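## Task

Take the loose end of the blue network patch cord and push it into the port beneath the white label until it clicks and latches, with the plug's latch clip on top. The task fails if the cord is still in motion shortly after you finish.

## Robot and tools

Robot: two six-joint arms, left_arm and right_arm, each with a two-finger parallel gripper. Each base sits on a tilted plate; one metal frame behind them carries both plates, and a camera stand stands behind. Calibrated bases in the scene frame: left_arm at (-0.038, +0.315, +0.239) m, quat_wxyz (+0.990, -0.132, +0.048, -0.002), gravity-up in its base frame (-0.095, -0.261, +0.961); right_arm at (-0.051, -0.165, +0.239) m, quat_wxyz (+0.990, +0.133, +0.045, -0.019), up (-0.095, +0.261, +0.961). Cameras: cam_left_wrist and cam_right_wrist, both 672x504, carried on the wrists.

Frames: the scene frame has its origin at table-top height halfway between the nominal bases, +x out over the table, +z up, left_arm toward +y (not the image's left). Every hand pose, velocity, Hand target and offset for an arm is in that arm's own tilted base frame; rotations turn about the Hand target position. Gripper axes: fingers point along +z, they open and close along x; end_effector_position is the point between the pads, fingertips 17.5 mm further out; a block juts about 10 cm toward the gripper's -y.

Row layout (used by execute_actions and move): 18 numbers, always both arms: left dx, dy, dz, rx, ry, rz, gripper position, force_limit, speed, then the same nine for the right. The six pose numbers are offsets, not poses, in [-1, 1], where 1.0 equals 0.6 m or 180 degrees; rx, ry, rz form a single rotation vector. They count from the arm's Hand target as it stood when the action or move began, so repeating an offset moves further. All zeros re-requests the current Hand target. Gripper numbers are absolute commands in [-1, 1]: position +1 fully open (50 mm), about -0.65 pads touching, -1 close until blocked (use this to grip); force_limit -1 about 20 N, 0 about 102 N, +1 about 185 N per pad; speed -1 20 mm/s, 0 85 mm/s, +1 150 mm/s; both start at +1. A 0 is a real command, so to leave a gripper alone resend its last three numbers. New force or speed only applies after a position change of 0.01 or more.

execute_actions(actions, cameras): actions is a list of actions; each action is up to 15 rows, one per 1/30 s step; a short table repeats its last row to fill 15. Every row counts from the action's start pose, not from the previous row. An empty list returns images and the full state. cameras: list of names, ["all"], or [].

move(target, speed, blend, stop_force, zero, blocking, cameras): target is one 18-number row or a list of up to 15 rows, all offsets from the same starting Hand targets; straight paths, all ending together, at least 0.5 s, cut off at 10 s. speed in m/s, 0.002 to 3.6, default 0.25 (turning up to twice that in rad/s), one value or one per target. blend in m rounds corners of a list (0 = stop at each). stop_force in N, 3 to 120, ends an arm's path when its wrist senses that much push against its travel; the arm then backs off slightly but still presses somewhat. zero (default true) re-zeros before the move; blocking=false returns early and cannot be combined with stop_force. Do not rely on stop_force while the gripper rotates, or to notice light loose objects; omit it when pulling away from a contact. Paths ignore obstacles and the other arm; keep paths away from an arm's own base.

wait(seconds 0 to 10, cameras): lets time pass holding commands. stop(cameras): brakes a running move. zoom_image(camera, region [x0, y0, x1, y1] in pixels, at most 504 by 504) magnifies the newest image of cam_left_wrist or cam_right_wrist. zero_wrist_force(arm) tares that arm's wrist sensor. finished_scene(scene: the current scene number) ends the scene irreversibly; do it only when the plug is latched and the cord has stopped moving.

Results: per arm end_effector_position (m), end_effector_quat_wxyz, velocities (m/s, rad/s), Hand target (last commanded pose after clipping; the next offsets start from it; the hand often rests a bit short, so send the gap as an offset), Tool commands, joint positions and torques, Wrist force and Wrist torque in the gripper's own axes plus a peak line. object_status: 0 moving, 1 blocked while opening, 2 blocked while closing (a grip), 3 reached target or pads met (usually nothing held). Opening in mm is about (250 - position_measured) times 0.202. The move: line reports done, off_target, moving, held or fault, and limits=paced or limits=held. MOTOR HOT warns of heat; OVER-TEMPERATURE FAULT brakes the arm for 30 s or more.

Cautions: orientation commands are clipped to 32 degrees from the current orientation per step. Arms are stiff, so a target slightly beyond firm contact can fault: a net outside force near 150 N (plus or minus 25) or joint contact torque past 138 N m (shoulders, elbow) or 25.7 N m (wrists) stops the arm for 10 s. Approach slowly, because faster touches hit harder. Keep the arms from touching each other, and never close one gripper on the other's fingers. Do not strike the table or fixed parts hard, do not drop or fling cords, keep everything on the table, and release the cord only once it is still. Avoid stretched-out or unreachable poses and long heavy holds, which heat the motors.

Each tool is called after "Emit:" in YAML: its name, and indented under it one key for each argument.

## Session

Emit:
execute_actions:
  actions: []

Scene clock: 0.00 s.
left_arm: end_effector_position=(+0.7188, -0.5009, +0.0934) position_measured=3 object_status=3 end_effector_quat_wxyz=(+0.465, +0.820, -0.124, +0.309) | right_arm: end_effector_position=(+0.3137, -0.1173, +0.0229) position_measured=3 object_status=3 end_effector_quat_wxyz=(-0.254, +0.934, -0.135, +0.212)
Joint positions: left_arm=[-0.628 -0.564 1.393 2.747 -2.038 0.942] | right_arm=[2.745 -1.791 -2.721 0.13 2.17 1.565]
Joint velocities: within noise
Joint torques (N m): no reading
Wrist force (N): no reading
Wrist torque (N m): no reading
Wrist force, peak (N): no reading
Hand target: left_arm +0.7188, -0.5009, +0.0934; +0.465, +0.820, -0.124, +0.309 | right_arm +0.3137, -0.1173, +0.0229; -0.254, +0.934, -0.135, +0.212
Tool commands: left_gripper/position=+1.0 left_gripper/force_limit=+1.0 left_gripper/speed=+1.0 right_gripper/position=+1.0 right_gripper/force_limit=+1.0 right_gripper/speed=+1.0

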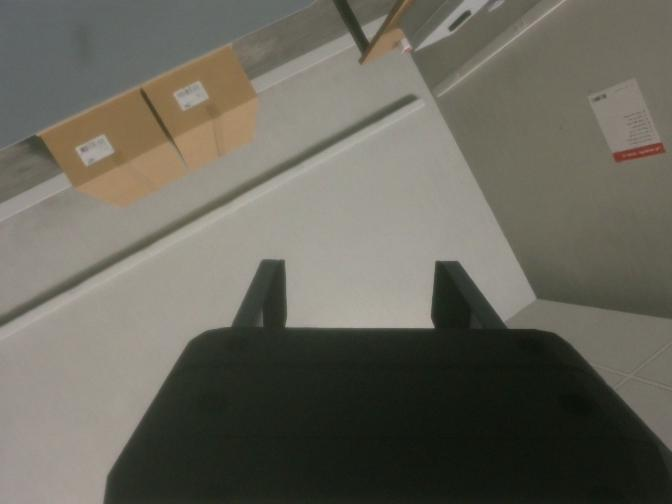

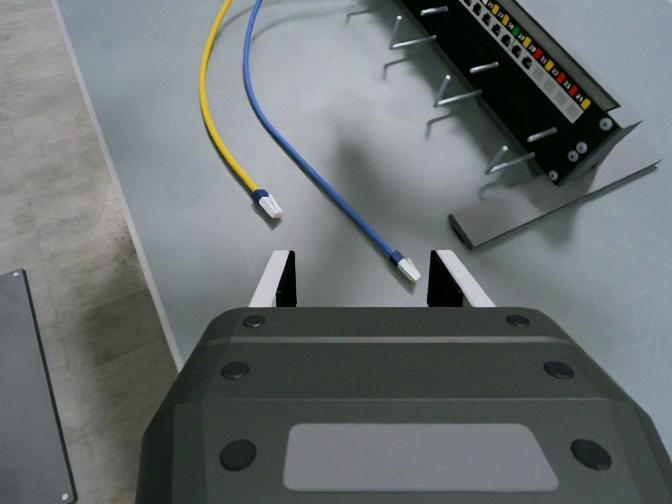

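Emit:
move:
  target: [0,0,0,0,0,0,1,1,1,0.211,0.34,0.275,-0.216,0.133,-0.0575,1,1,1]
  cameras: ["all"]

Scene clock: 13.80 s.
left_arm: end_effector_position=(+0.7188, -0.5009, +0.0934) position_measured=3 object_status=3 end_effector_quat_wxyz=(+0.465, +0.820, -0.124, +0.309) | right_arm: end_effector_position=(+0.4403, +0.0866, +0.1879) position_measured=3 object_status=3 end_effector_quat_wxyz=(+0.121, +0.972, -0.188, +0.072)
Joint positions: left_arm=[-0.628 -0.564 1.393 2.747 -2.038 0.942] | right_arm=[3.803 -1.471 -2.035 -1.297 1.302 2.626]
Joint torques (N m): left_arm=[-17.49 -50.16 -16.58 -2.97 -1.02 0.36] | right_arm=[15.79 7.52 30.9 1.55 -1.52 1.27]
Wrist force (N): left_arm=[0.0 -0.3 0.1] | right_arm=[0.2 -0.2 -2.0]
Wrist torque (N m): left_arm=[-0.05 0.00 0.00] | right_arm=[0.07 -0.15 -0.25]
Wrist force, peak (N): left_arm=[0.6 0.2 0.3] | right_arm=[0.7 -1.9 -3.3]
Hand target: left_arm +0.7188, -0.5009, +0.0934; +0.465, +0.820, -0.124, +0.309 | right_arm +0.4403, +0.0867, +0.1879; +0.121, +0.972, -0.188, +0.072
Off the commanded pose: left_arm 0.000 m, 0 deg | right_arm 0.000 m, 0 deg.
move: done

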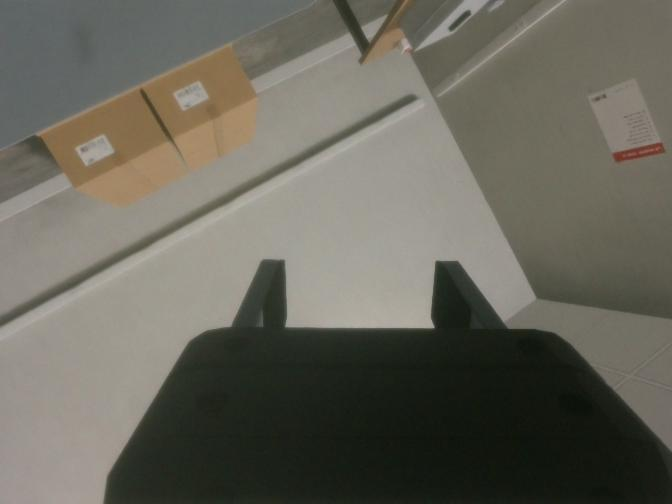

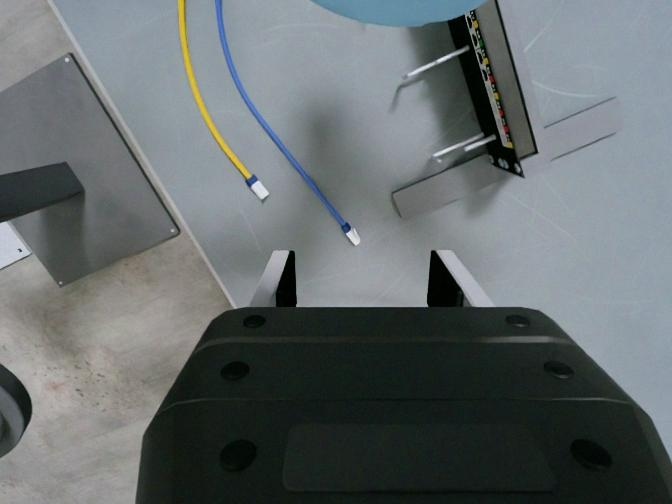

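Emit:
move:
  target: [-0.3,0.75,0.15,0,0,0,1,1,1,0,0,0,0,0,0,1,1,1]
  cameras: ["all"]

Emit:
zoom_image:
  camera: "cam_right_wrist"
  region: [380, 0, 630, 220]

Emit:
zoom_image:
  camera: "cam_right_wrist"
  region: [310, 200, 390, 260]

Scene clock: 21.90 s.
left_arm: end_effector_position=(+0.5388, -0.0509, +0.1834) position_measured=3 object_status=3 end_effector_quat_wxyz=(+0.465, +0.820, -0.124, +0.309) | right_arm: end_effector_position=(+0.4403, +0.0867, +0.1879) position_measured=3 object_status=3 end_effector_quat_wxyz=(+0.121, +0.972, -0.188, +0.072)
Joint positions: left_arm=[0.075 -1.156 2.185 2.968 -2.62 1.52] | right_arm=[3.803 -1.471 -2.035 -1.297 1.302 2.626]
Joint torques (N m): left_arm=[3.71 -43.98 -22.3 -1.22 -4.51 2.63] | right_arm=[15.27 7.23 30.74 1.85 -1.37 1.19]
Wrist force (N): left_arm=[0.3 -0.1 0.1] | right_arm=[0.3 -0.3 -1.8]
Wrist torque (N m): left_arm=[-0.01 -0.04 -0.10] | right_arm=[0.06 -0.17 -0.25]
Wrist force, peak (N): left_arm=[-0.3 -0.6 -2.5] | right_arm=[0.2 -0.1 -2.3]
Hand target: left_arm +0.5388, -0.0509, +0.1834; +0.465, +0.820, -0.124, +0.309 | right_arm +0.4403, +0.0867, +0.1879; +0.121, +0.972, -0.188, +0.072
Off the commanded pose: left_arm 0.000 m, 0 deg | right_arm 0.000 m, 0 deg.
move: done

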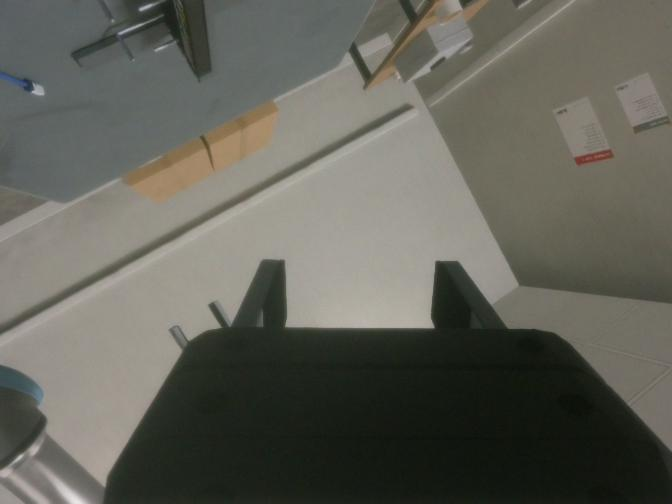

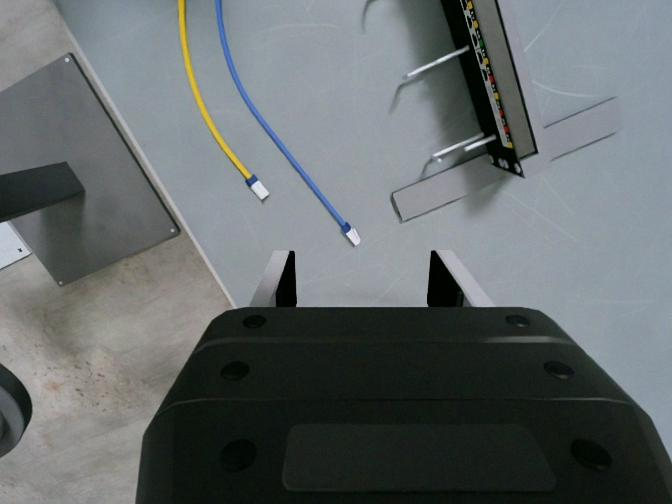

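Scaled by 2.016 from the camera's 672x504 image, which has a finer 960x720 frame.

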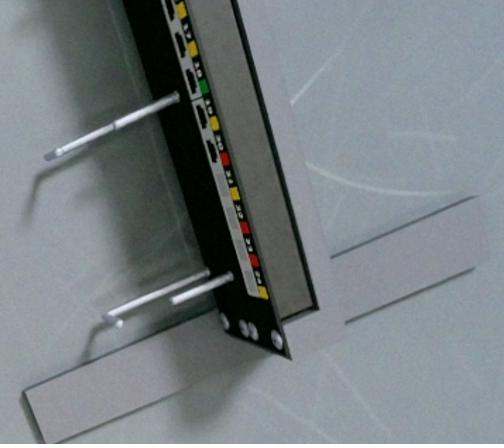

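Scaled by 6.300 from the camera's 672x504 image, which has a finer 960x720 frame.

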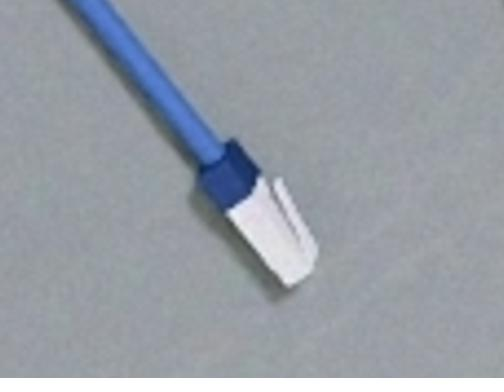

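Emit:
move:
  target: [0,0,0,0,0,0,1,1,1,-0.075,-0.325,0.08,0,0,0,1,1,1]

Emit:
move:
  target: [-0.428,-0.268,-0.215,0.637,-0.346,-0.138,1,1,1,0,0,0,0,0,0,1,1,1]
  speed: 0.5
  cameras: ["all"]

Scene clock: 39.73 s.
left_arm: end_effector_position=(+0.5388, -0.0509, +0.1834) position_measured=3 object_status=3 end_effector_quat_wxyz=(+0.465, +0.820, -0.124, +0.309) | right_arm: end_effector_position=(+0.3953, -0.1083, +0.2359) position_measured=3 object_status=3 end_effector_quat_wxyz=(+0.121, +0.972, -0.188, +0.072)
Joint positions: left_arm=[0.075 -1.156 2.185 2.968 -2.62 1.52] | right_arm=[3.399 -1.249 -2.107 -1.331 1.289 2.206]
Joint torques (N m): left_arm=[3.4 -44.24 -21.57 -1.24 -4.5 2.29] | right_arm=[-4.24 12.24 30.77 4.46 1.4 -1.88]
Wrist force (N): left_arm=[0.0 -0.1 0.0] | right_arm=[0.3 -0.2 -1.9]
Wrist torque (N m): left_arm=[-0.01 0.00 -0.11] | right_arm=[0.06 -0.15 -0.16]
Wrist force, peak (N): left_arm=[0.5 -0.1 0.4] | right_arm=[-0.2 -2.4 -2.2]
Hand target: left_arm +0.5388, -0.0509, +0.1834; +0.465, +0.820, -0.124, +0.309 | right_arm +0.3953, -0.1083, +0.2359; +0.121, +0.972, -0.188, +0.072
Off the commanded pose: left_arm 0.000 m, 0 deg | right_arm 0.000 m, 0 deg.
move: done

Scene clock: 41.90 s.
left_arm: end_effector_position=(+0.3972, -0.1364, +0.1138) position_measured=3 object_status=3 end_effector_quat_wxyz=(-0.027, +0.794, -0.487, +0.363) | right_arm: end_effector_position=(+0.3953, -0.1083, +0.2359) position_measured=3 object_status=3 end_effector_quat_wxyz=(+0.121, +0.972, -0.188, +0.072)
Joint positions: left_arm=[-0.797 -1.692 2.772 2.914 -1.355 1.957] | right_arm=[3.399 -1.249 -2.107 -1.331 1.289 2.206]
Joint torques (N m): left_arm=[7.43 8.31 -26.85 -5.68 -2.67 2.6] | right_arm=[-3.84 2.75 30.94 4.56 1.39 -1.91]
Wrist force (N): left_arm=[0.9 -2.0 -1.9] | right_arm=[0.3 -0.1 -1.7]
Wrist torque (N m): left_arm=[-0.17 -0.28 0.23] | right_arm=[0.07 -0.15 -0.16]
Wrist force, peak (N): left_arm=[7.0 3.4 -1.5] | right_arm=[0.3 -0.2 -2.2]
Hand target: left_arm +0.3972, -0.1364, +0.1138; -0.027, +0.794, -0.487, +0.363 (not the last commanded pose) | right_arm +0.3953, -0.1083, +0.2359; +0.121, +0.972, -0.188, +0.072
Off the commanded pose: left_arm 0.150 m, 61 deg | right_arm 0.000 m, 0 deg.
move: held (left_arm; a check stopped the path); limits=held
pose unreachable (left arm): on one or more control steps of this call, first in action 0 (counted from 0), this arm could not follow its commanded pose, so it was not sent that pose on those steps. It may still have moved: this result reports where it is.
cause: moving toward the commanded pose would bring two parts of the arm too close to each other (joints 3 (elbow) and 4 (wrist 1) lie between them).

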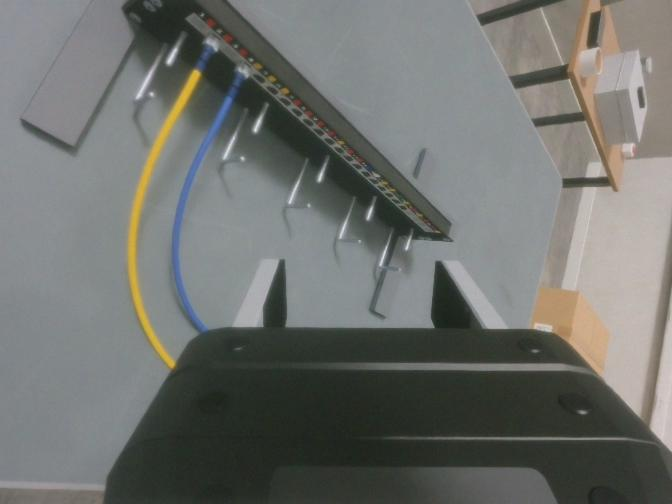

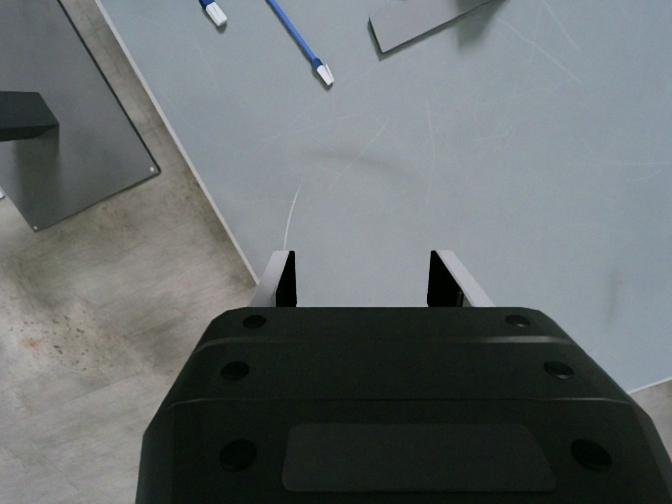

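Emit:
zoom_image:
  camera: "cam_left_wrist"
  region: [170, 0, 320, 112]

Emit:
zoom_image:
  camera: "cam_left_wrist"
  region: [300, 110, 460, 250]

Scaled by 3.360 from the camera's 672x504 image, which has a finer 960x720 frame.

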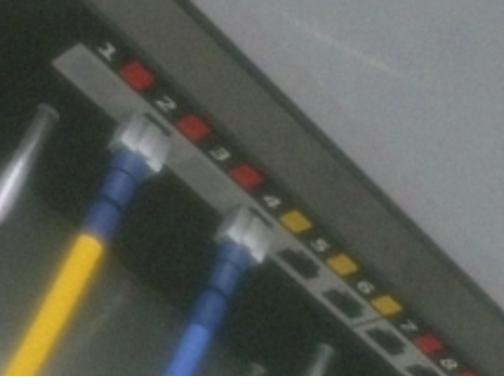

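Scaled by 3.150 from the camera's 672x504 image, which has a finer 960x720 frame.

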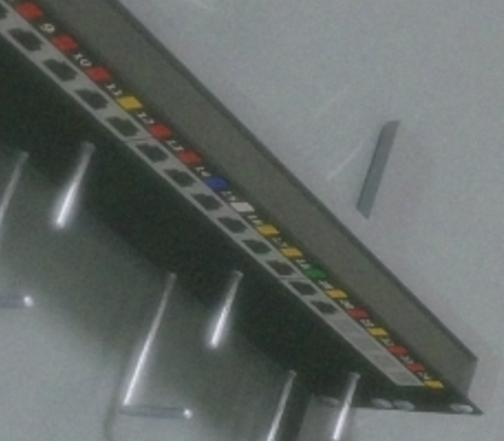

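Emit:
move:
  target: [0,0,0,0,0,0,1,1,1,0.12,0.2,-0.355,0,0,0,1,1,1]
  cameras: ["all"]

Scene clock: 63.73 s.
left_arm: end_effector_position=(+0.3972, -0.1364, +0.1138) position_measured=3 object_status=3 end_effector_quat_wxyz=(-0.027, +0.794, -0.487, +0.363) | right_arm: end_effector_position=(+0.4673, +0.0116, +0.0229) position_measured=3 object_status=3 end_effector_quat_wxyz=(+0.121, +0.972, -0.188, +0.072)
Joint positions: left_arm=[-0.797 -1.692 2.772 2.914 -1.355 1.957] | right_arm=[3.62 -1.765 -2.262 -0.724 1.291 2.436]
Joint torques (N m): left_arm=[6.93 7.6 -27.35 -5.68 -2.74 2.6] | right_arm=[16.93 15.25 24.86 4.64 -1.44 1.22]
Wrist force (N): left_arm=[0.8 -1.8 -2.0] | right_arm=[0.3 -0.1 -1.8]
Wrist torque (N m): left_arm=[-0.13 -0.27 0.24] | right_arm=[0.08 -0.17 -0.25]
Wrist force, peak (N): left_arm=[1.1 -1.9 -2.3] | right_arm=[0.4 1.4 -3.6]
Hand target: left_arm +0.3972, -0.1364, +0.1138; -0.027, +0.794, -0.487, +0.363 | right_arm +0.4673, +0.0117, +0.0229; +0.121, +0.972, -0.188, +0.072
Off the commanded pose: left_arm 0.000 m, 0 deg | right_arm 0.000 m, 0 deg.
move: done

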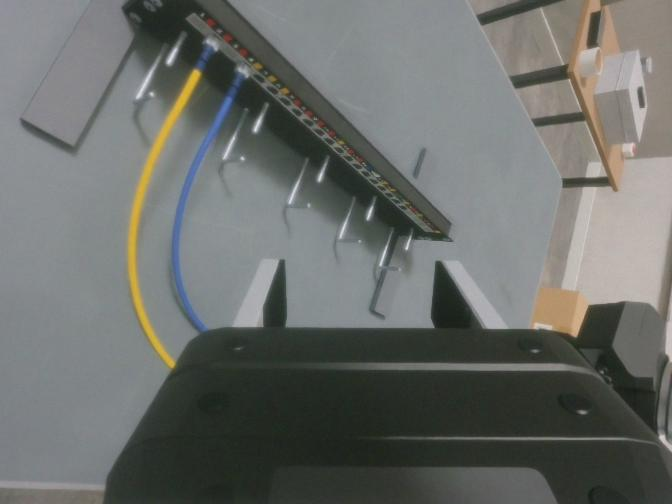

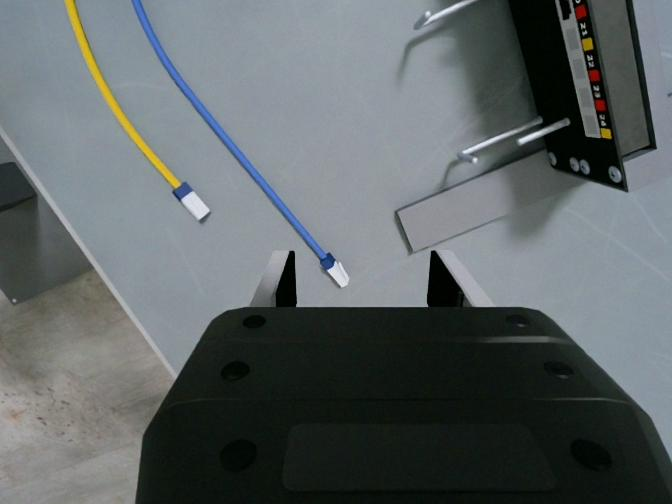

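Emit:
move:
  target: [0,0,0,0,0,0,1,1,1,-0.033,-0.127,-0.125,-0.0206,0.0566,0.2085,1,1,1]
  cameras: ["all"]

Emit:
zoom_image:
  camera: "cam_right_wrist"
  region: [280, 150, 430, 310]

Scene clock: 77.90 s.
left_arm: end_effector_position=(+0.3972, -0.1364, +0.1138) position_measured=3 object_status=3 end_effector_quat_wxyz=(-0.027, +0.794, -0.487, +0.363) | right_arm: end_effector_position=(+0.4475, -0.0645, -0.0521) position_measured=3 object_status=3 end_effector_quat_wxyz=(+0.138, +0.979, +0.148, +0.028)
Joint positions: left_arm=[-0.797 -1.692 2.772 2.914 -1.355 1.957] | right_arm=[3.471 -1.939 -2.385 -0.383 1.287 1.599]
Joint torques (N m): left_arm=[6.68 7.08 -26.34 -5.69 -2.72 2.48] | right_arm=[1.38 17.51 3.27 4.49 1.43 -1.73]
Wrist force (N): left_arm=[0.9 -1.5 -1.7] | right_arm=[0.1 -0.1 -1.8]
Wrist torque (N m): left_arm=[-0.09 -0.28 0.23] | right_arm=[0.10 -0.14 -0.15]
Wrist force, peak (N): left_arm=[1.1 -1.9 -2.2] | right_arm=[0.5 -0.9 -2.6]
Hand target: left_arm +0.3972, -0.1364, +0.1138; -0.027, +0.794, -0.487, +0.363 | right_arm +0.4475, -0.0645, -0.0521; +0.138, +0.979, +0.148, +0.028
Off the commanded pose: left_arm 0.000 m, 0 deg | right_arm 0.000 m, 0 deg.
move: done

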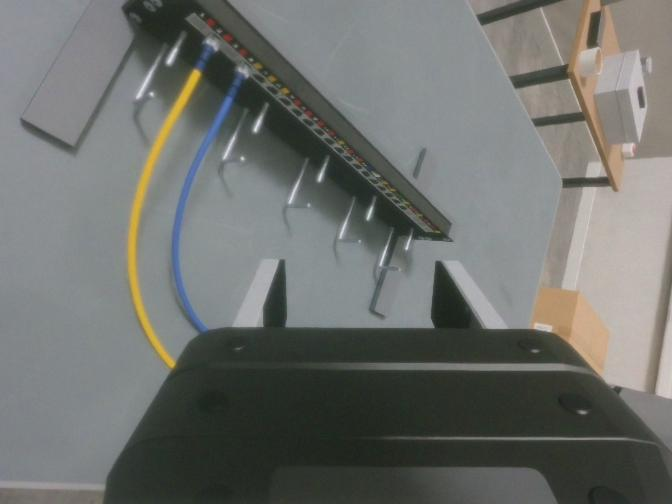

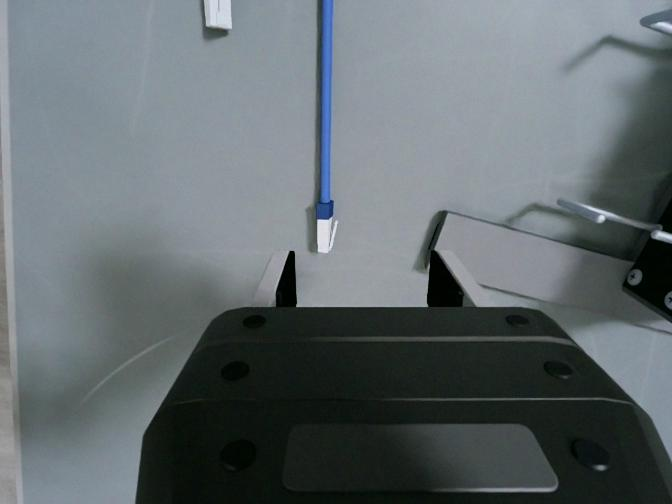

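Scaled by 3.150 from the camera's 672x504 image, which has a finer 960x720 frame.

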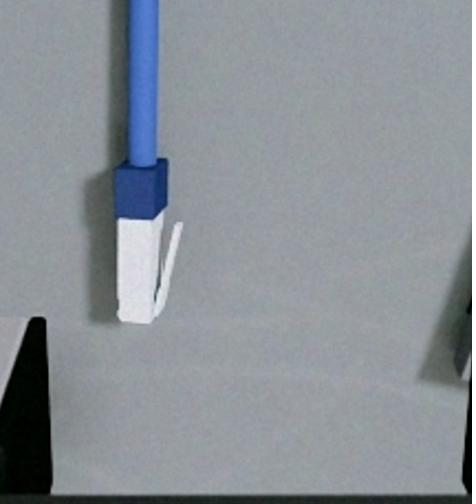

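Emit:
move:
  target: [0,0,0,0,0,0,1,1,1,-0.033,0.033,-0.085,-0.265,-0.083,0.0075,1,1,1]
  cameras: ["all"]

Emit:
zoom_image:
  camera: "cam_right_wrist"
  region: [280, 150, 430, 310]

Scene clock: 101.30 s.
left_arm: end_effector_position=(+0.3972, -0.1364, +0.1138) position_measured=3 object_status=3 end_effector_quat_wxyz=(-0.027, +0.794, -0.487, +0.363) | right_arm: end_effector_position=(+0.4277, -0.0447, -0.1031) position_measured=3 object_status=3 end_effector_quat_wxyz=(+0.539, +0.826, +0.139, +0.091)
Joint positions: left_arm=[-0.797 -1.692 2.772 2.914 -1.355 1.957] | right_arm=[3.961 -2.346 -2.356 -0.823 0.628 2.488]
Joint torques (N m): left_arm=[5.65 7.63 -26.33 -5.66 -2.5 2.51] | right_arm=[20.55 21.76 12.46 0.07 -2.44 0.95]
Wrist force (N): left_arm=[0.8 -1.7 -1.6] | right_arm=[0.3 -0.1 -3.2]
Wrist torque (N m): left_arm=[-0.12 -0.27 0.23] | right_arm=[0.14 -0.06 -0.45]
Wrist force, peak (N): left_arm=[1.0 -1.9 -2.3] | right_arm=[0.3 -0.9 -3.8]
Hand target: left_arm +0.3972, -0.1364, +0.1138; -0.027, +0.794, -0.487, +0.363 | right_arm +0.4277, -0.0447, -0.1031; +0.539, +0.826, +0.139, +0.091
Off the commanded pose: left_arm 0.000 m, 0 deg | right_arm 0.000 m, 0 deg.
move: done

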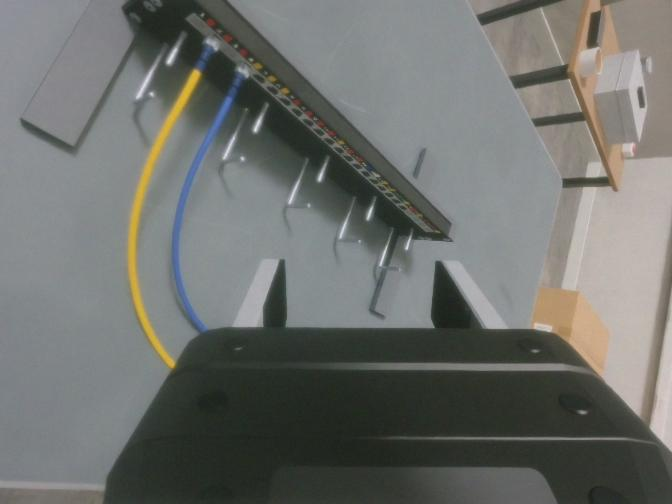

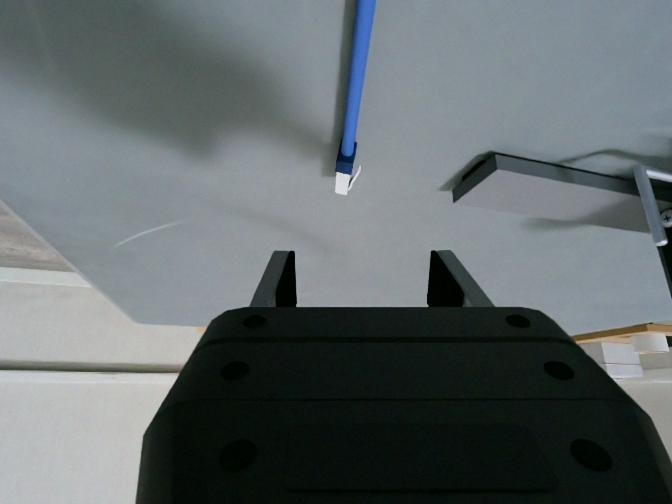

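Scaled by 3.150 from the camera's 672x504 image, which has a finer 960x720 frame.

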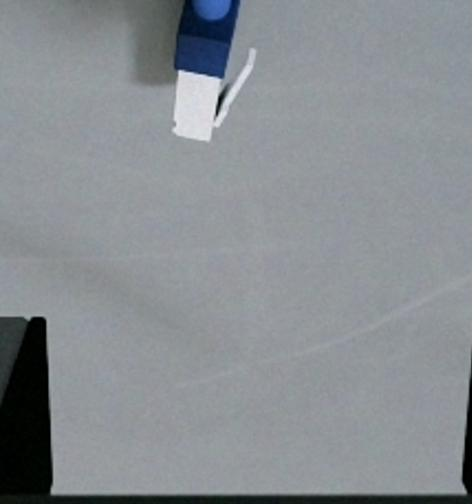

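Emit:
move:
  target: [0,0,0,0,0,0,1,1,1,-0.002,-0.0187,-0.068,0,0,0,1,1,1]
  speed: 0.1
  stop_force: 6
  cameras: ["cam_right_wrist"]

Emit:
zoom_image:
  camera: "cam_right_wrist"
  region: [270, 110, 450, 310]

Scene clock: 132.83 s.
left_arm: end_effector_position=(+0.3972, -0.1364, +0.1138) position_measured=3 object_status=3 end_effector_quat_wxyz=(-0.027, +0.794, -0.487, +0.363) | right_arm: end_effector_position=(+0.4265, -0.0560, -0.1439) position_measured=3 object_status=3 end_effector_quat_wxyz=(+0.539, +0.826, +0.139, +0.091)
Joint positions: left_arm=[-0.797 -1.692 2.772 2.914 -1.355 1.957] | right_arm=[3.942 -2.486 -2.337 -0.685 0.614 2.466]
Joint torques (N m): left_arm=[6.9 7.21 -25.53 -5.62 -2.53 2.75] | right_arm=[4.94 23.63 9.8 2.94 -2.63 -1.89]
Wrist force (N): left_arm=[0.8 -1.7 -2.2] | right_arm=[0.4 -0.3 -3.4]
Wrist torque (N m): left_arm=[-0.11 -0.27 0.23] | right_arm=[0.12 -0.09 -0.34]
Wrist force, peak (N): left_arm=[0.9 -2.3 -2.2] | right_arm=[0.5 0.5 -4.3]
Hand target: left_arm +0.3972, -0.1364, +0.1138; -0.027, +0.794, -0.487, +0.363 | right_arm +0.4265, -0.0560, -0.1439; +0.539, +0.826, +0.139, +0.091
Off the commanded pose: left_arm 0.000 m, 0 deg | right_arm 0.000 m, 0 deg.
move: done
Images, in order (width x height): cam_right_wrist 672x504.

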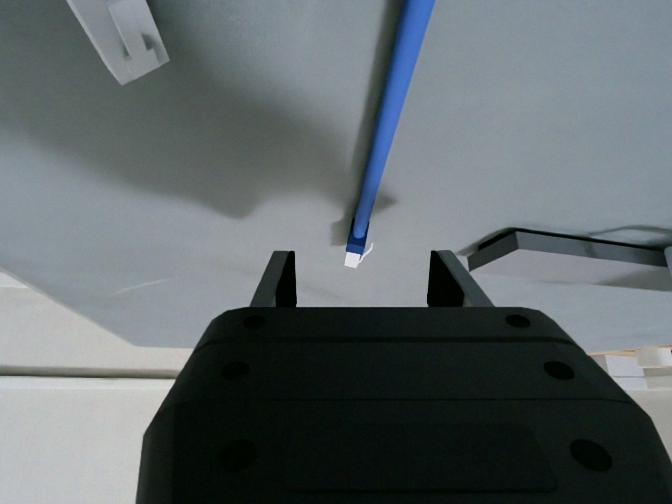

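Scaled by 2.520 from the camera's 672x504 image, which has a finer 960x720 frame.

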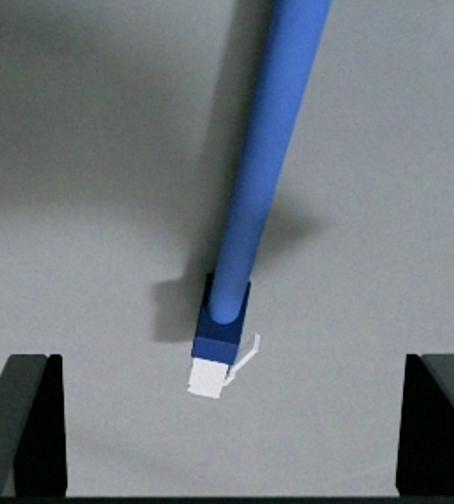

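Emit:
move:
  target: [0,0,0,0,0,0,1,1,1,0.0117,-0.0373,-0.0175,0,0,0,1,1,1]
  speed: 0.03
  stop_force: 4
  cameras: ["cam_right_wrist"]

Emit:
zoom_image:
  camera: "cam_right_wrist"
  region: [270, 150, 450, 320]

Scene clock: 139.33 s.
left_arm: end_effector_position=(+0.3972, -0.1364, +0.1138) position_measured=3 object_status=3 end_effector_quat_wxyz=(-0.027, +0.794, -0.487, +0.363) | right_arm: end_effector_position=(+0.4335, -0.0783, -0.1544) position_measured=3 object_status=3 end_effector_quat_wxyz=(+0.539, +0.826, +0.139, +0.091)
Joint positions: left_arm=[-0.797 -1.692 2.772 2.914 -1.355 1.957] | right_arm=[3.884 -2.537 -2.337 -0.572 0.574 2.391]
Joint torques (N m): left_arm=[7.5 7.7 -25.85 -5.78 -2.43 2.47] | right_arm=[5.25 24.24 6.16 3.05 -2.68 -1.85]
Wrist force (N): left_arm=[0.8 -2.0 -2.0] | right_arm=[0.3 -0.3 -3.6]
Wrist torque (N m): left_arm=[-0.17 -0.27 0.23] | right_arm=[0.12 -0.07 -0.36]
Wrist force, peak (N): left_arm=[0.8 -2.3 -2.1] | right_arm=[0.3 -0.3 -3.8]
Hand target: left_arm +0.3972, -0.1364, +0.1138; -0.027, +0.794, -0.487, +0.363 | right_arm +0.4335, -0.0783, -0.1544; +0.539, +0.826, +0.139, +0.091
Off the commanded pose: left_arm 0.000 m, 0 deg | right_arm 0.000 m, 0 deg.
move: done
Images, in order (width x height): cam_right_wrist 672x504.

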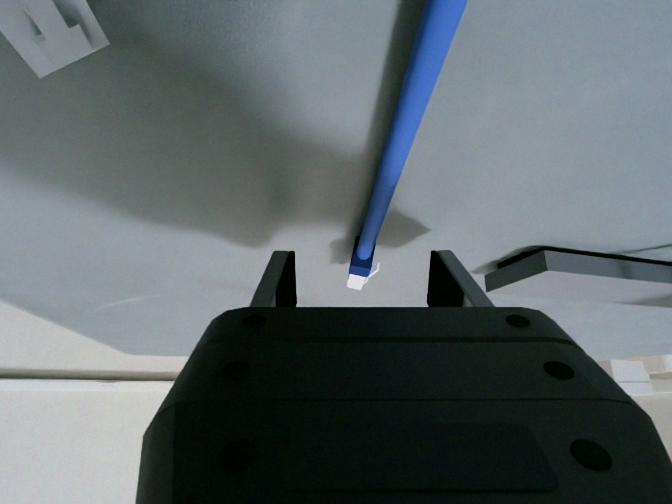

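Scaled by 2.800 from the camera's 672x504 image, which has a finer 960x720 frame.

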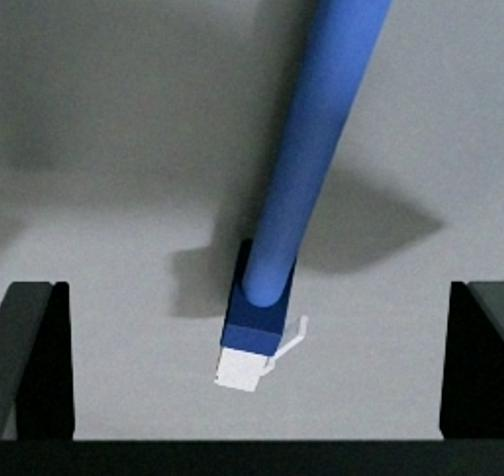

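Emit:
move:
  target: [0,0,0,0,0,0,1,1,1,0.0023,-0.0073,-0.0034,0.0032,-0.0087,-0.032,1,1,1]
  speed: 0.02
  stop_force: 4
  cameras: ["cam_right_wrist"]

Emit:
zoom_image:
  camera: "cam_right_wrist"
  region: [270, 150, 450, 320]

Scene clock: 147.63 s.
left_arm: end_effector_position=(+0.3972, -0.1364, +0.1138) position_measured=3 object_status=3 end_effector_quat_wxyz=(-0.027, +0.794, -0.487, +0.363) | right_arm: end_effector_position=(+0.4349, -0.0827, -0.1564) position_measured=3 object_status=3 end_effector_quat_wxyz=(+0.540, +0.833, +0.090, +0.075)
Joint positions: left_arm=[-0.797 -1.692 2.772 2.914 -1.355 1.957] | right_arm=[3.849 -2.52 -2.278 -0.701 0.611 2.489]
Joint torques (N m): left_arm=[6.37 8.6 -24.23 -5.74 -2.62 2.49] | right_arm=[5.81 42.81 9.34 0.23 0.31 1.15]
Wrist force (N): left_arm=[0.7 -1.9 -2.0] | right_arm=[0.2 -0.2 -3.6]
Wrist torque (N m): left_arm=[-0.15 -0.25 0.24] | right_arm=[0.12 -0.05 -0.45]
Wrist force, peak (N): left_arm=[1.0 -2.4 -1.9] | right_arm=[0.4 -0.3 -3.8]
Hand target: left_arm +0.3972, -0.1364, +0.1138; -0.027, +0.794, -0.487, +0.363 | right_arm +0.4349, -0.0827, -0.1564; +0.540, +0.833, +0.090, +0.075
Off the commanded pose: left_arm 0.000 m, 0 deg | right_arm 0.000 m, 0 deg.
move: done
Images, in order (width x height): cam_right_wrist 672x504.

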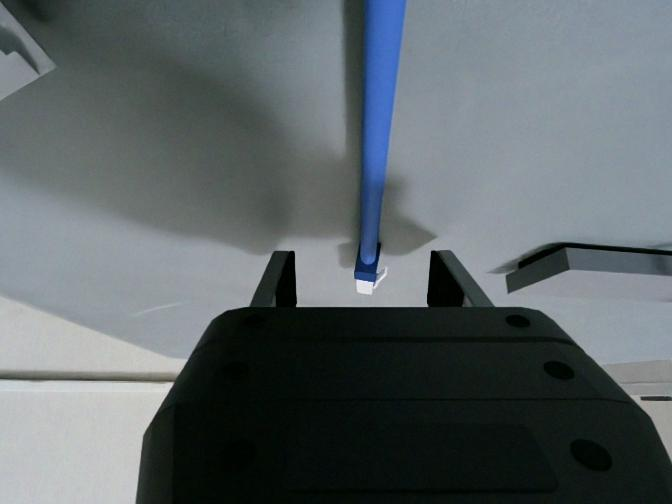

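Scaled by 2.800 from the camera's 672x504 image, which has a finer 960x720 frame.

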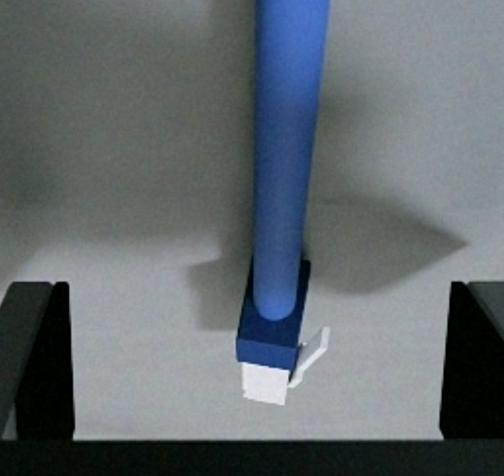

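Emit:
move:
  target: [0,0,0,0,0,0,1,1,1,0.0015,-0.0057,-0.0123,0,0,0,1,1,1]
  speed: 0.015
  stop_force: 4
  cameras: ["cam_right_wrist"]

Emit:
zoom_image:
  camera: "cam_right_wrist"
  region: [270, 150, 450, 320]

Scene clock: 156.30 s.
left_arm: end_effector_position=(+0.3972, -0.1364, +0.1138) position_measured=3 object_status=3 end_effector_quat_wxyz=(-0.027, +0.794, -0.487, +0.363) | right_arm: end_effector_position=(+0.4356, -0.0854, -0.1622) position_measured=3 object_status=3 end_effector_quat_wxyz=(+0.540, +0.833, +0.090, +0.075)
Joint positions: left_arm=[-0.797 -1.692 2.772 2.914 -1.355 1.957] | right_arm=[3.842 -2.539 -2.273 -0.681 0.607 2.481]
Joint torques (N m): left_arm=[6.91 8.21 -23.18 -5.77 -2.55 2.42] | right_arm=[20.89 42.69 -5.71 0.45 0.33 1.19]
Wrist force (N): left_arm=[0.9 -1.6 -1.9] | right_arm=[-1.7 1.6 -4.8]
Wrist torque (N m): left_arm=[-0.10 -0.28 0.24] | right_arm=[0.12 0.10 -0.40]
Wrist force, peak (N): left_arm=[0.9 -2.0 -2.4] | right_arm=[-15.7 28.8 -52.1]
Hand target: left_arm +0.3972, -0.1364, +0.1138; -0.027, +0.794, -0.487, +0.363 | right_arm +0.4356, -0.0854, -0.1622; +0.540, +0.833, +0.090, +0.075 (not the last commanded pose)
Off the commanded pose: left_arm 0.000 m, 0 deg | right_arm 0.002 m, 0 deg.
move: contact (right_arm)
Images, in order (width x height): cam_right_wrist 672x504.

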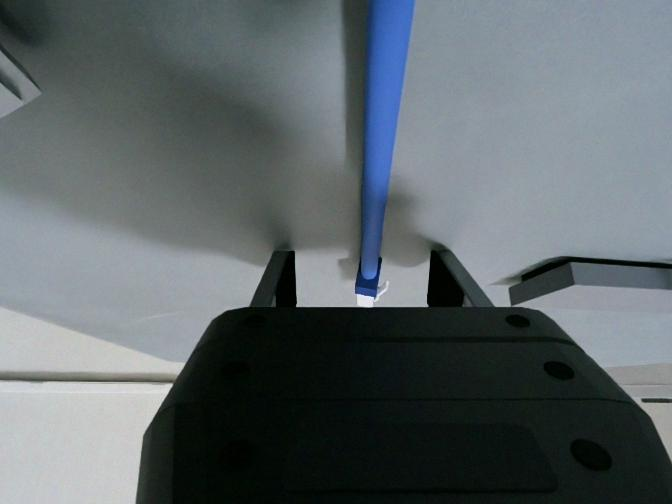

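Scaled by 2.800 from the camera's 672x504 image, which has a finer 960x720 frame.

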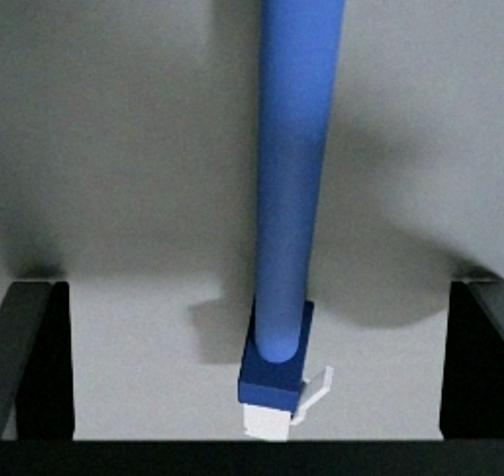

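Emit:
move:
  target:
    - [0,0,0,0,0,0,1,1,1,-0.0002,0.0005,0.002,0,0,0,1,1,1]
    - [0,0,0,0,0,0,1,1,1,-0.0025,0.0132,-0.0017,0,0,0,1,1,1]
  speed: 0.03
  cameras: ["cam_right_wrist"]

Emit:
zoom_image:
  camera: "cam_right_wrist"
  region: [270, 150, 450, 320]

Emit:
move:
  target: [0,0,0,0,0,0,1,1,1,0,0,0,0,0,0,-1,-0.9,-1]
  cameras: ["cam_right_wrist"]

Emit:
zoom_image:
  camera: "cam_right_wrist"
  region: [270, 150, 450, 320]

Scene clock: 166.13 s.
left_arm: end_effector_position=(+0.3972, -0.1364, +0.1138) position_measured=3 object_status=3 end_effector_quat_wxyz=(-0.027, +0.794, -0.487, +0.363) | right_arm: end_effector_position=(+0.4341, -0.0775, -0.1632) position_measured=3 object_status=3 end_effector_quat_wxyz=(+0.540, +0.833, +0.090, +0.075)
Joint positions: left_arm=[-0.797 -1.692 2.772 2.914 -1.355 1.957] | right_arm=[3.86 -2.538 -2.266 -0.707 0.62 2.503]
Joint torques (N m): left_arm=[5.47 8.44 -24.99 -5.75 -2.62 2.26] | right_arm=[21.11 25.05 9.41 0.03 0.35 1.15]
Wrist force (N): left_arm=[0.7 -2.0 -1.9] | right_arm=[-0.7 -0.3 -3.6]
Wrist torque (N m): left_arm=[-0.17 -0.26 0.23] | right_arm=[0.12 0.10 -0.45]
Wrist force, peak (N): left_arm=[1.0 -2.0 -2.3] | right_arm=[-1.8 1.7 -5.0]
Hand target: left_arm +0.3972, -0.1364, +0.1138; -0.027, +0.794, -0.487, +0.363 | right_arm +0.4341, -0.0775, -0.1632; +0.540, +0.833, +0.090, +0.075
Off the commanded pose: left_arm 0.000 m, 0 deg | right_arm 0.000 m, 0 deg.
move: done
Images, in order (width x height): cam_right_wrist 672x504.

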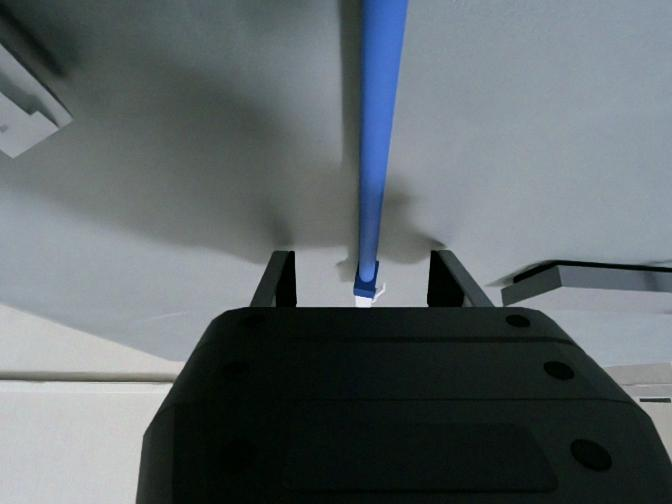

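Scaled by 2.800 from the camera's 672x504 image, which has a finer 960x720 frame.

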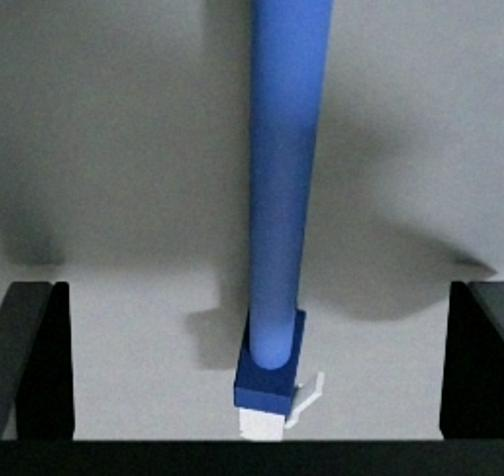

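Scene clock: 168.60 s.
left_arm: end_effector_position=(+0.3972, -0.1364, +0.1138) position_measured=3 object_status=3 end_effector_quat_wxyz=(-0.027, +0.794, -0.487, +0.363) | right_arm: end_effector_position=(+0.4341, -0.0775, -0.1632) position_measured=226 object_status=0 end_effector_quat_wxyz=(+0.540, +0.833, +0.090, +0.075)
Joint positions: left_arm=[-0.797 -1.692 2.772 2.914 -1.355 1.957] | right_arm=[3.861 -2.538 -2.266 -0.708 0.62 2.503]
Joint torques (N m): left_arm=[6.01 8.35 -24.15 -5.76 -2.65 2.5] | right_arm=[20.89 25.96 9.33 0.25 0.24 1.15]
Wrist force (N): left_arm=[0.8 -1.5 -1.8] | right_arm=[-0.6 -0.1 -3.7]
Wrist torque (N m): left_arm=[-0.10 -0.26 0.23] | right_arm=[0.15 0.09 -0.45]
Wrist force, peak (N): left_arm=[0.8 -2.2 -2.2] | right_arm=[-0.6 -0.4 -4.0]
Hand target: left_arm +0.3972, -0.1364, +0.1138; -0.027, +0.794, -0.487, +0.363 | right_arm +0.4341, -0.0775, -0.1632; +0.540, +0.833, +0.090, +0.075
Off the commanded pose: left_arm 0.000 m, 0 deg | right_arm 0.000 m, 0 deg.
move: done
Images, in order (width x height): cam_right_wrist 672x504.

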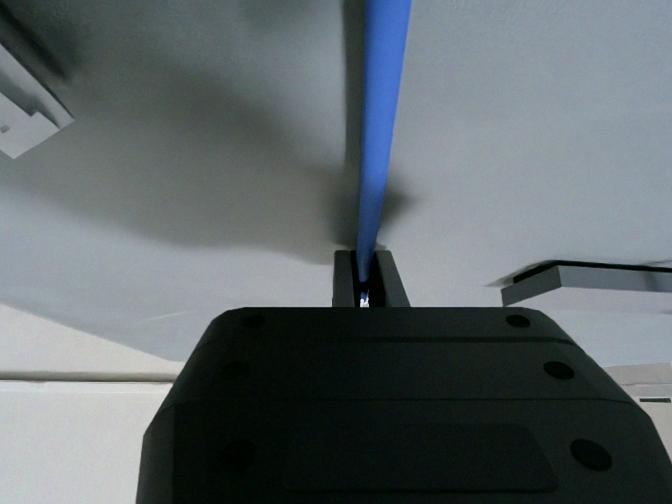

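Scaled by 2.800 from the camera's 672x504 image, which has a finer 960x720 frame.

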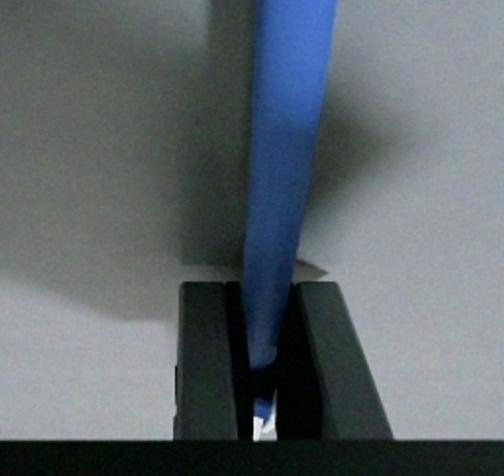

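Emit:
wait:
  seconds: 0.5
  cameras: ["cam_right_wrist"]

Emit:
zoom_image:
  camera: "cam_right_wrist"
  region: [320, 220, 410, 320]

Scene clock: 171.07 s.
left_arm: end_effector_position=(+0.3972, -0.1364, +0.1138) position_measured=3 object_status=3 end_effector_quat_wxyz=(-0.027, +0.794, -0.487, +0.363) | right_arm: end_effector_position=(+0.4341, -0.0775, -0.1632) position_measured=226 object_status=2 end_effector_quat_wxyz=(+0.540, +0.833, +0.090, +0.075)
Joint positions: left_arm=[-0.797 -1.692 2.772 2.914 -1.355 1.957] | right_arm=[3.861 -2.538 -2.266 -0.708 0.62 2.503]
Joint torques (N m): left_arm=[6.6 7.56 -25.27 -5.71 -2.61 2.52] | right_arm=[21.53 25.73 9.08 0.34 0.31 1.24]
Wrist force (N): left_arm=[0.9 -1.9 -1.6] | right_arm=[-0.7 -0.4 -3.7]
Wrist torque (N m): left_arm=[-0.16 -0.28 0.23] | right_arm=[0.11 0.10 -0.44]
Wrist force, peak (N): left_arm=[1.0 -2.0 -2.0] | right_arm=[-0.6 -0.3 -3.9]
Hand target: left_arm +0.3972, -0.1364, +0.1138; -0.027, +0.794, -0.487, +0.363 | right_arm +0.4341, -0.0775, -0.1632; +0.540, +0.833, +0.090, +0.075
Tool commands: left_gripper/position=+1.0 left_gripper/force_limit=+1.0 left_gripper/speed=+1.0 right_gripper/position=-1.0 right_gripper/force_limit=-0.9 right_gripper/speed=-1.0
Off the commanded pose: left_arm 0.000 m, 0 deg | right_arm 0.000 m, 0 deg.
wait: 0.50 s; at rest from the start
Images, in order (width x height): cam_right_wrist 672x504.

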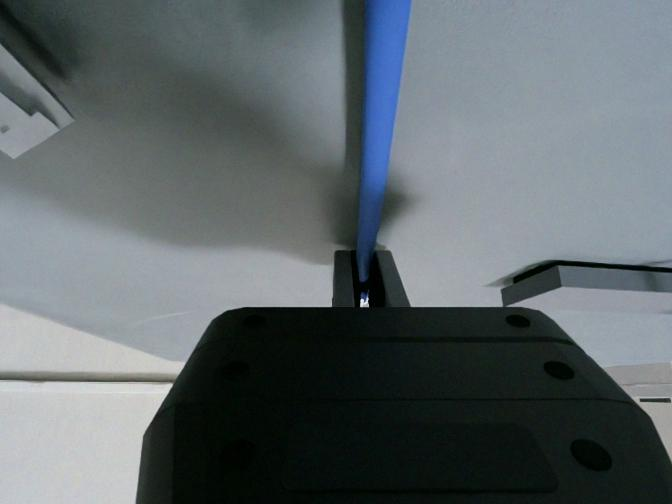

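Scaled by 5.040 from the camera's 672x504 image, which has a finer 960x720 frame.

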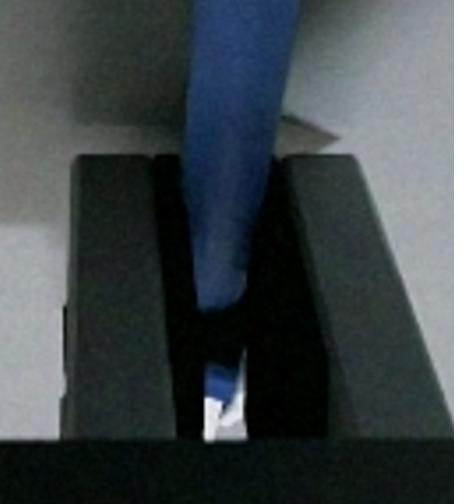

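Emit:
move:
  target:
    - [0,0,0,0,0,0,1,1,1,-0.024,0.065,0.24,0,0,0,-1,-0.9,-1]
    - [0,0,0,0,0,0,1,1,1,-0.024,0.065,0.24,0.0863,-0.4735,0.137,-1,-0.9,-1]
  speed: 0.2
  cameras: ["all"]

Scene clock: 189.87 s.
left_arm: end_effector_position=(+0.3972, -0.1364, +0.1138) position_measured=3 object_status=3 end_effector_quat_wxyz=(-0.027, +0.794, -0.487, +0.363) | right_arm: end_effector_position=(+0.4197, -0.0384, -0.0192) position_measured=226 object_status=2 end_effector_quat_wxyz=(+0.325, +0.587, -0.146, +0.727)
Joint positions: left_arm=[-0.797 -1.692 2.772 2.914 -1.355 1.957] | right_arm=[4.178 -2.72 -2.209 -2.488 0.301 5.651]
Joint torques (N m): left_arm=[7.19 8.22 -24.03 -5.63 -2.4 2.45] | right_arm=[3.77 23.39 4.27 -4.08 3.28 1.23]
Wrist force (N): left_arm=[0.6 -1.8 -2.0] | right_arm=[0.3 0.8 -2.7]
Wrist torque (N m): left_arm=[-0.14 -0.23 0.23] | right_arm=[0.20 0.04 -0.25]
Wrist force, peak (N): left_arm=[1.0 -1.9 -2.2] | right_arm=[-0.5 1.1 -4.9]
Hand target: left_arm +0.3972, -0.1364, +0.1138; -0.027, +0.794, -0.487, +0.363 | right_arm +0.4197, -0.0385, -0.0192; +0.325, +0.587, -0.146, +0.727
Off the commanded pose: left_arm 0.000 m, 0 deg | right_arm 0.000 m, 0 deg.
move: done

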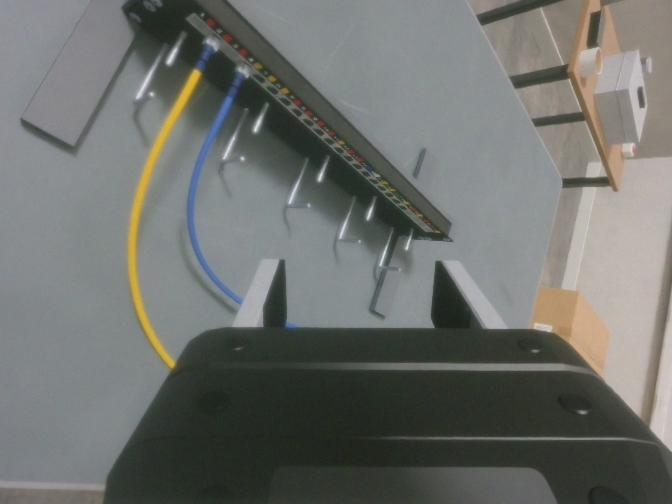

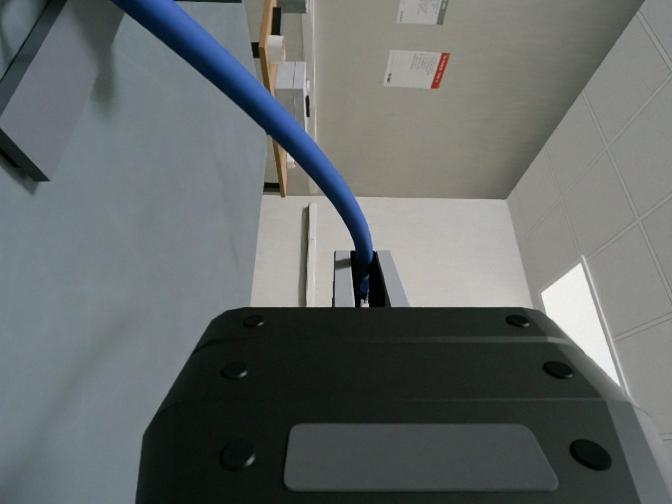

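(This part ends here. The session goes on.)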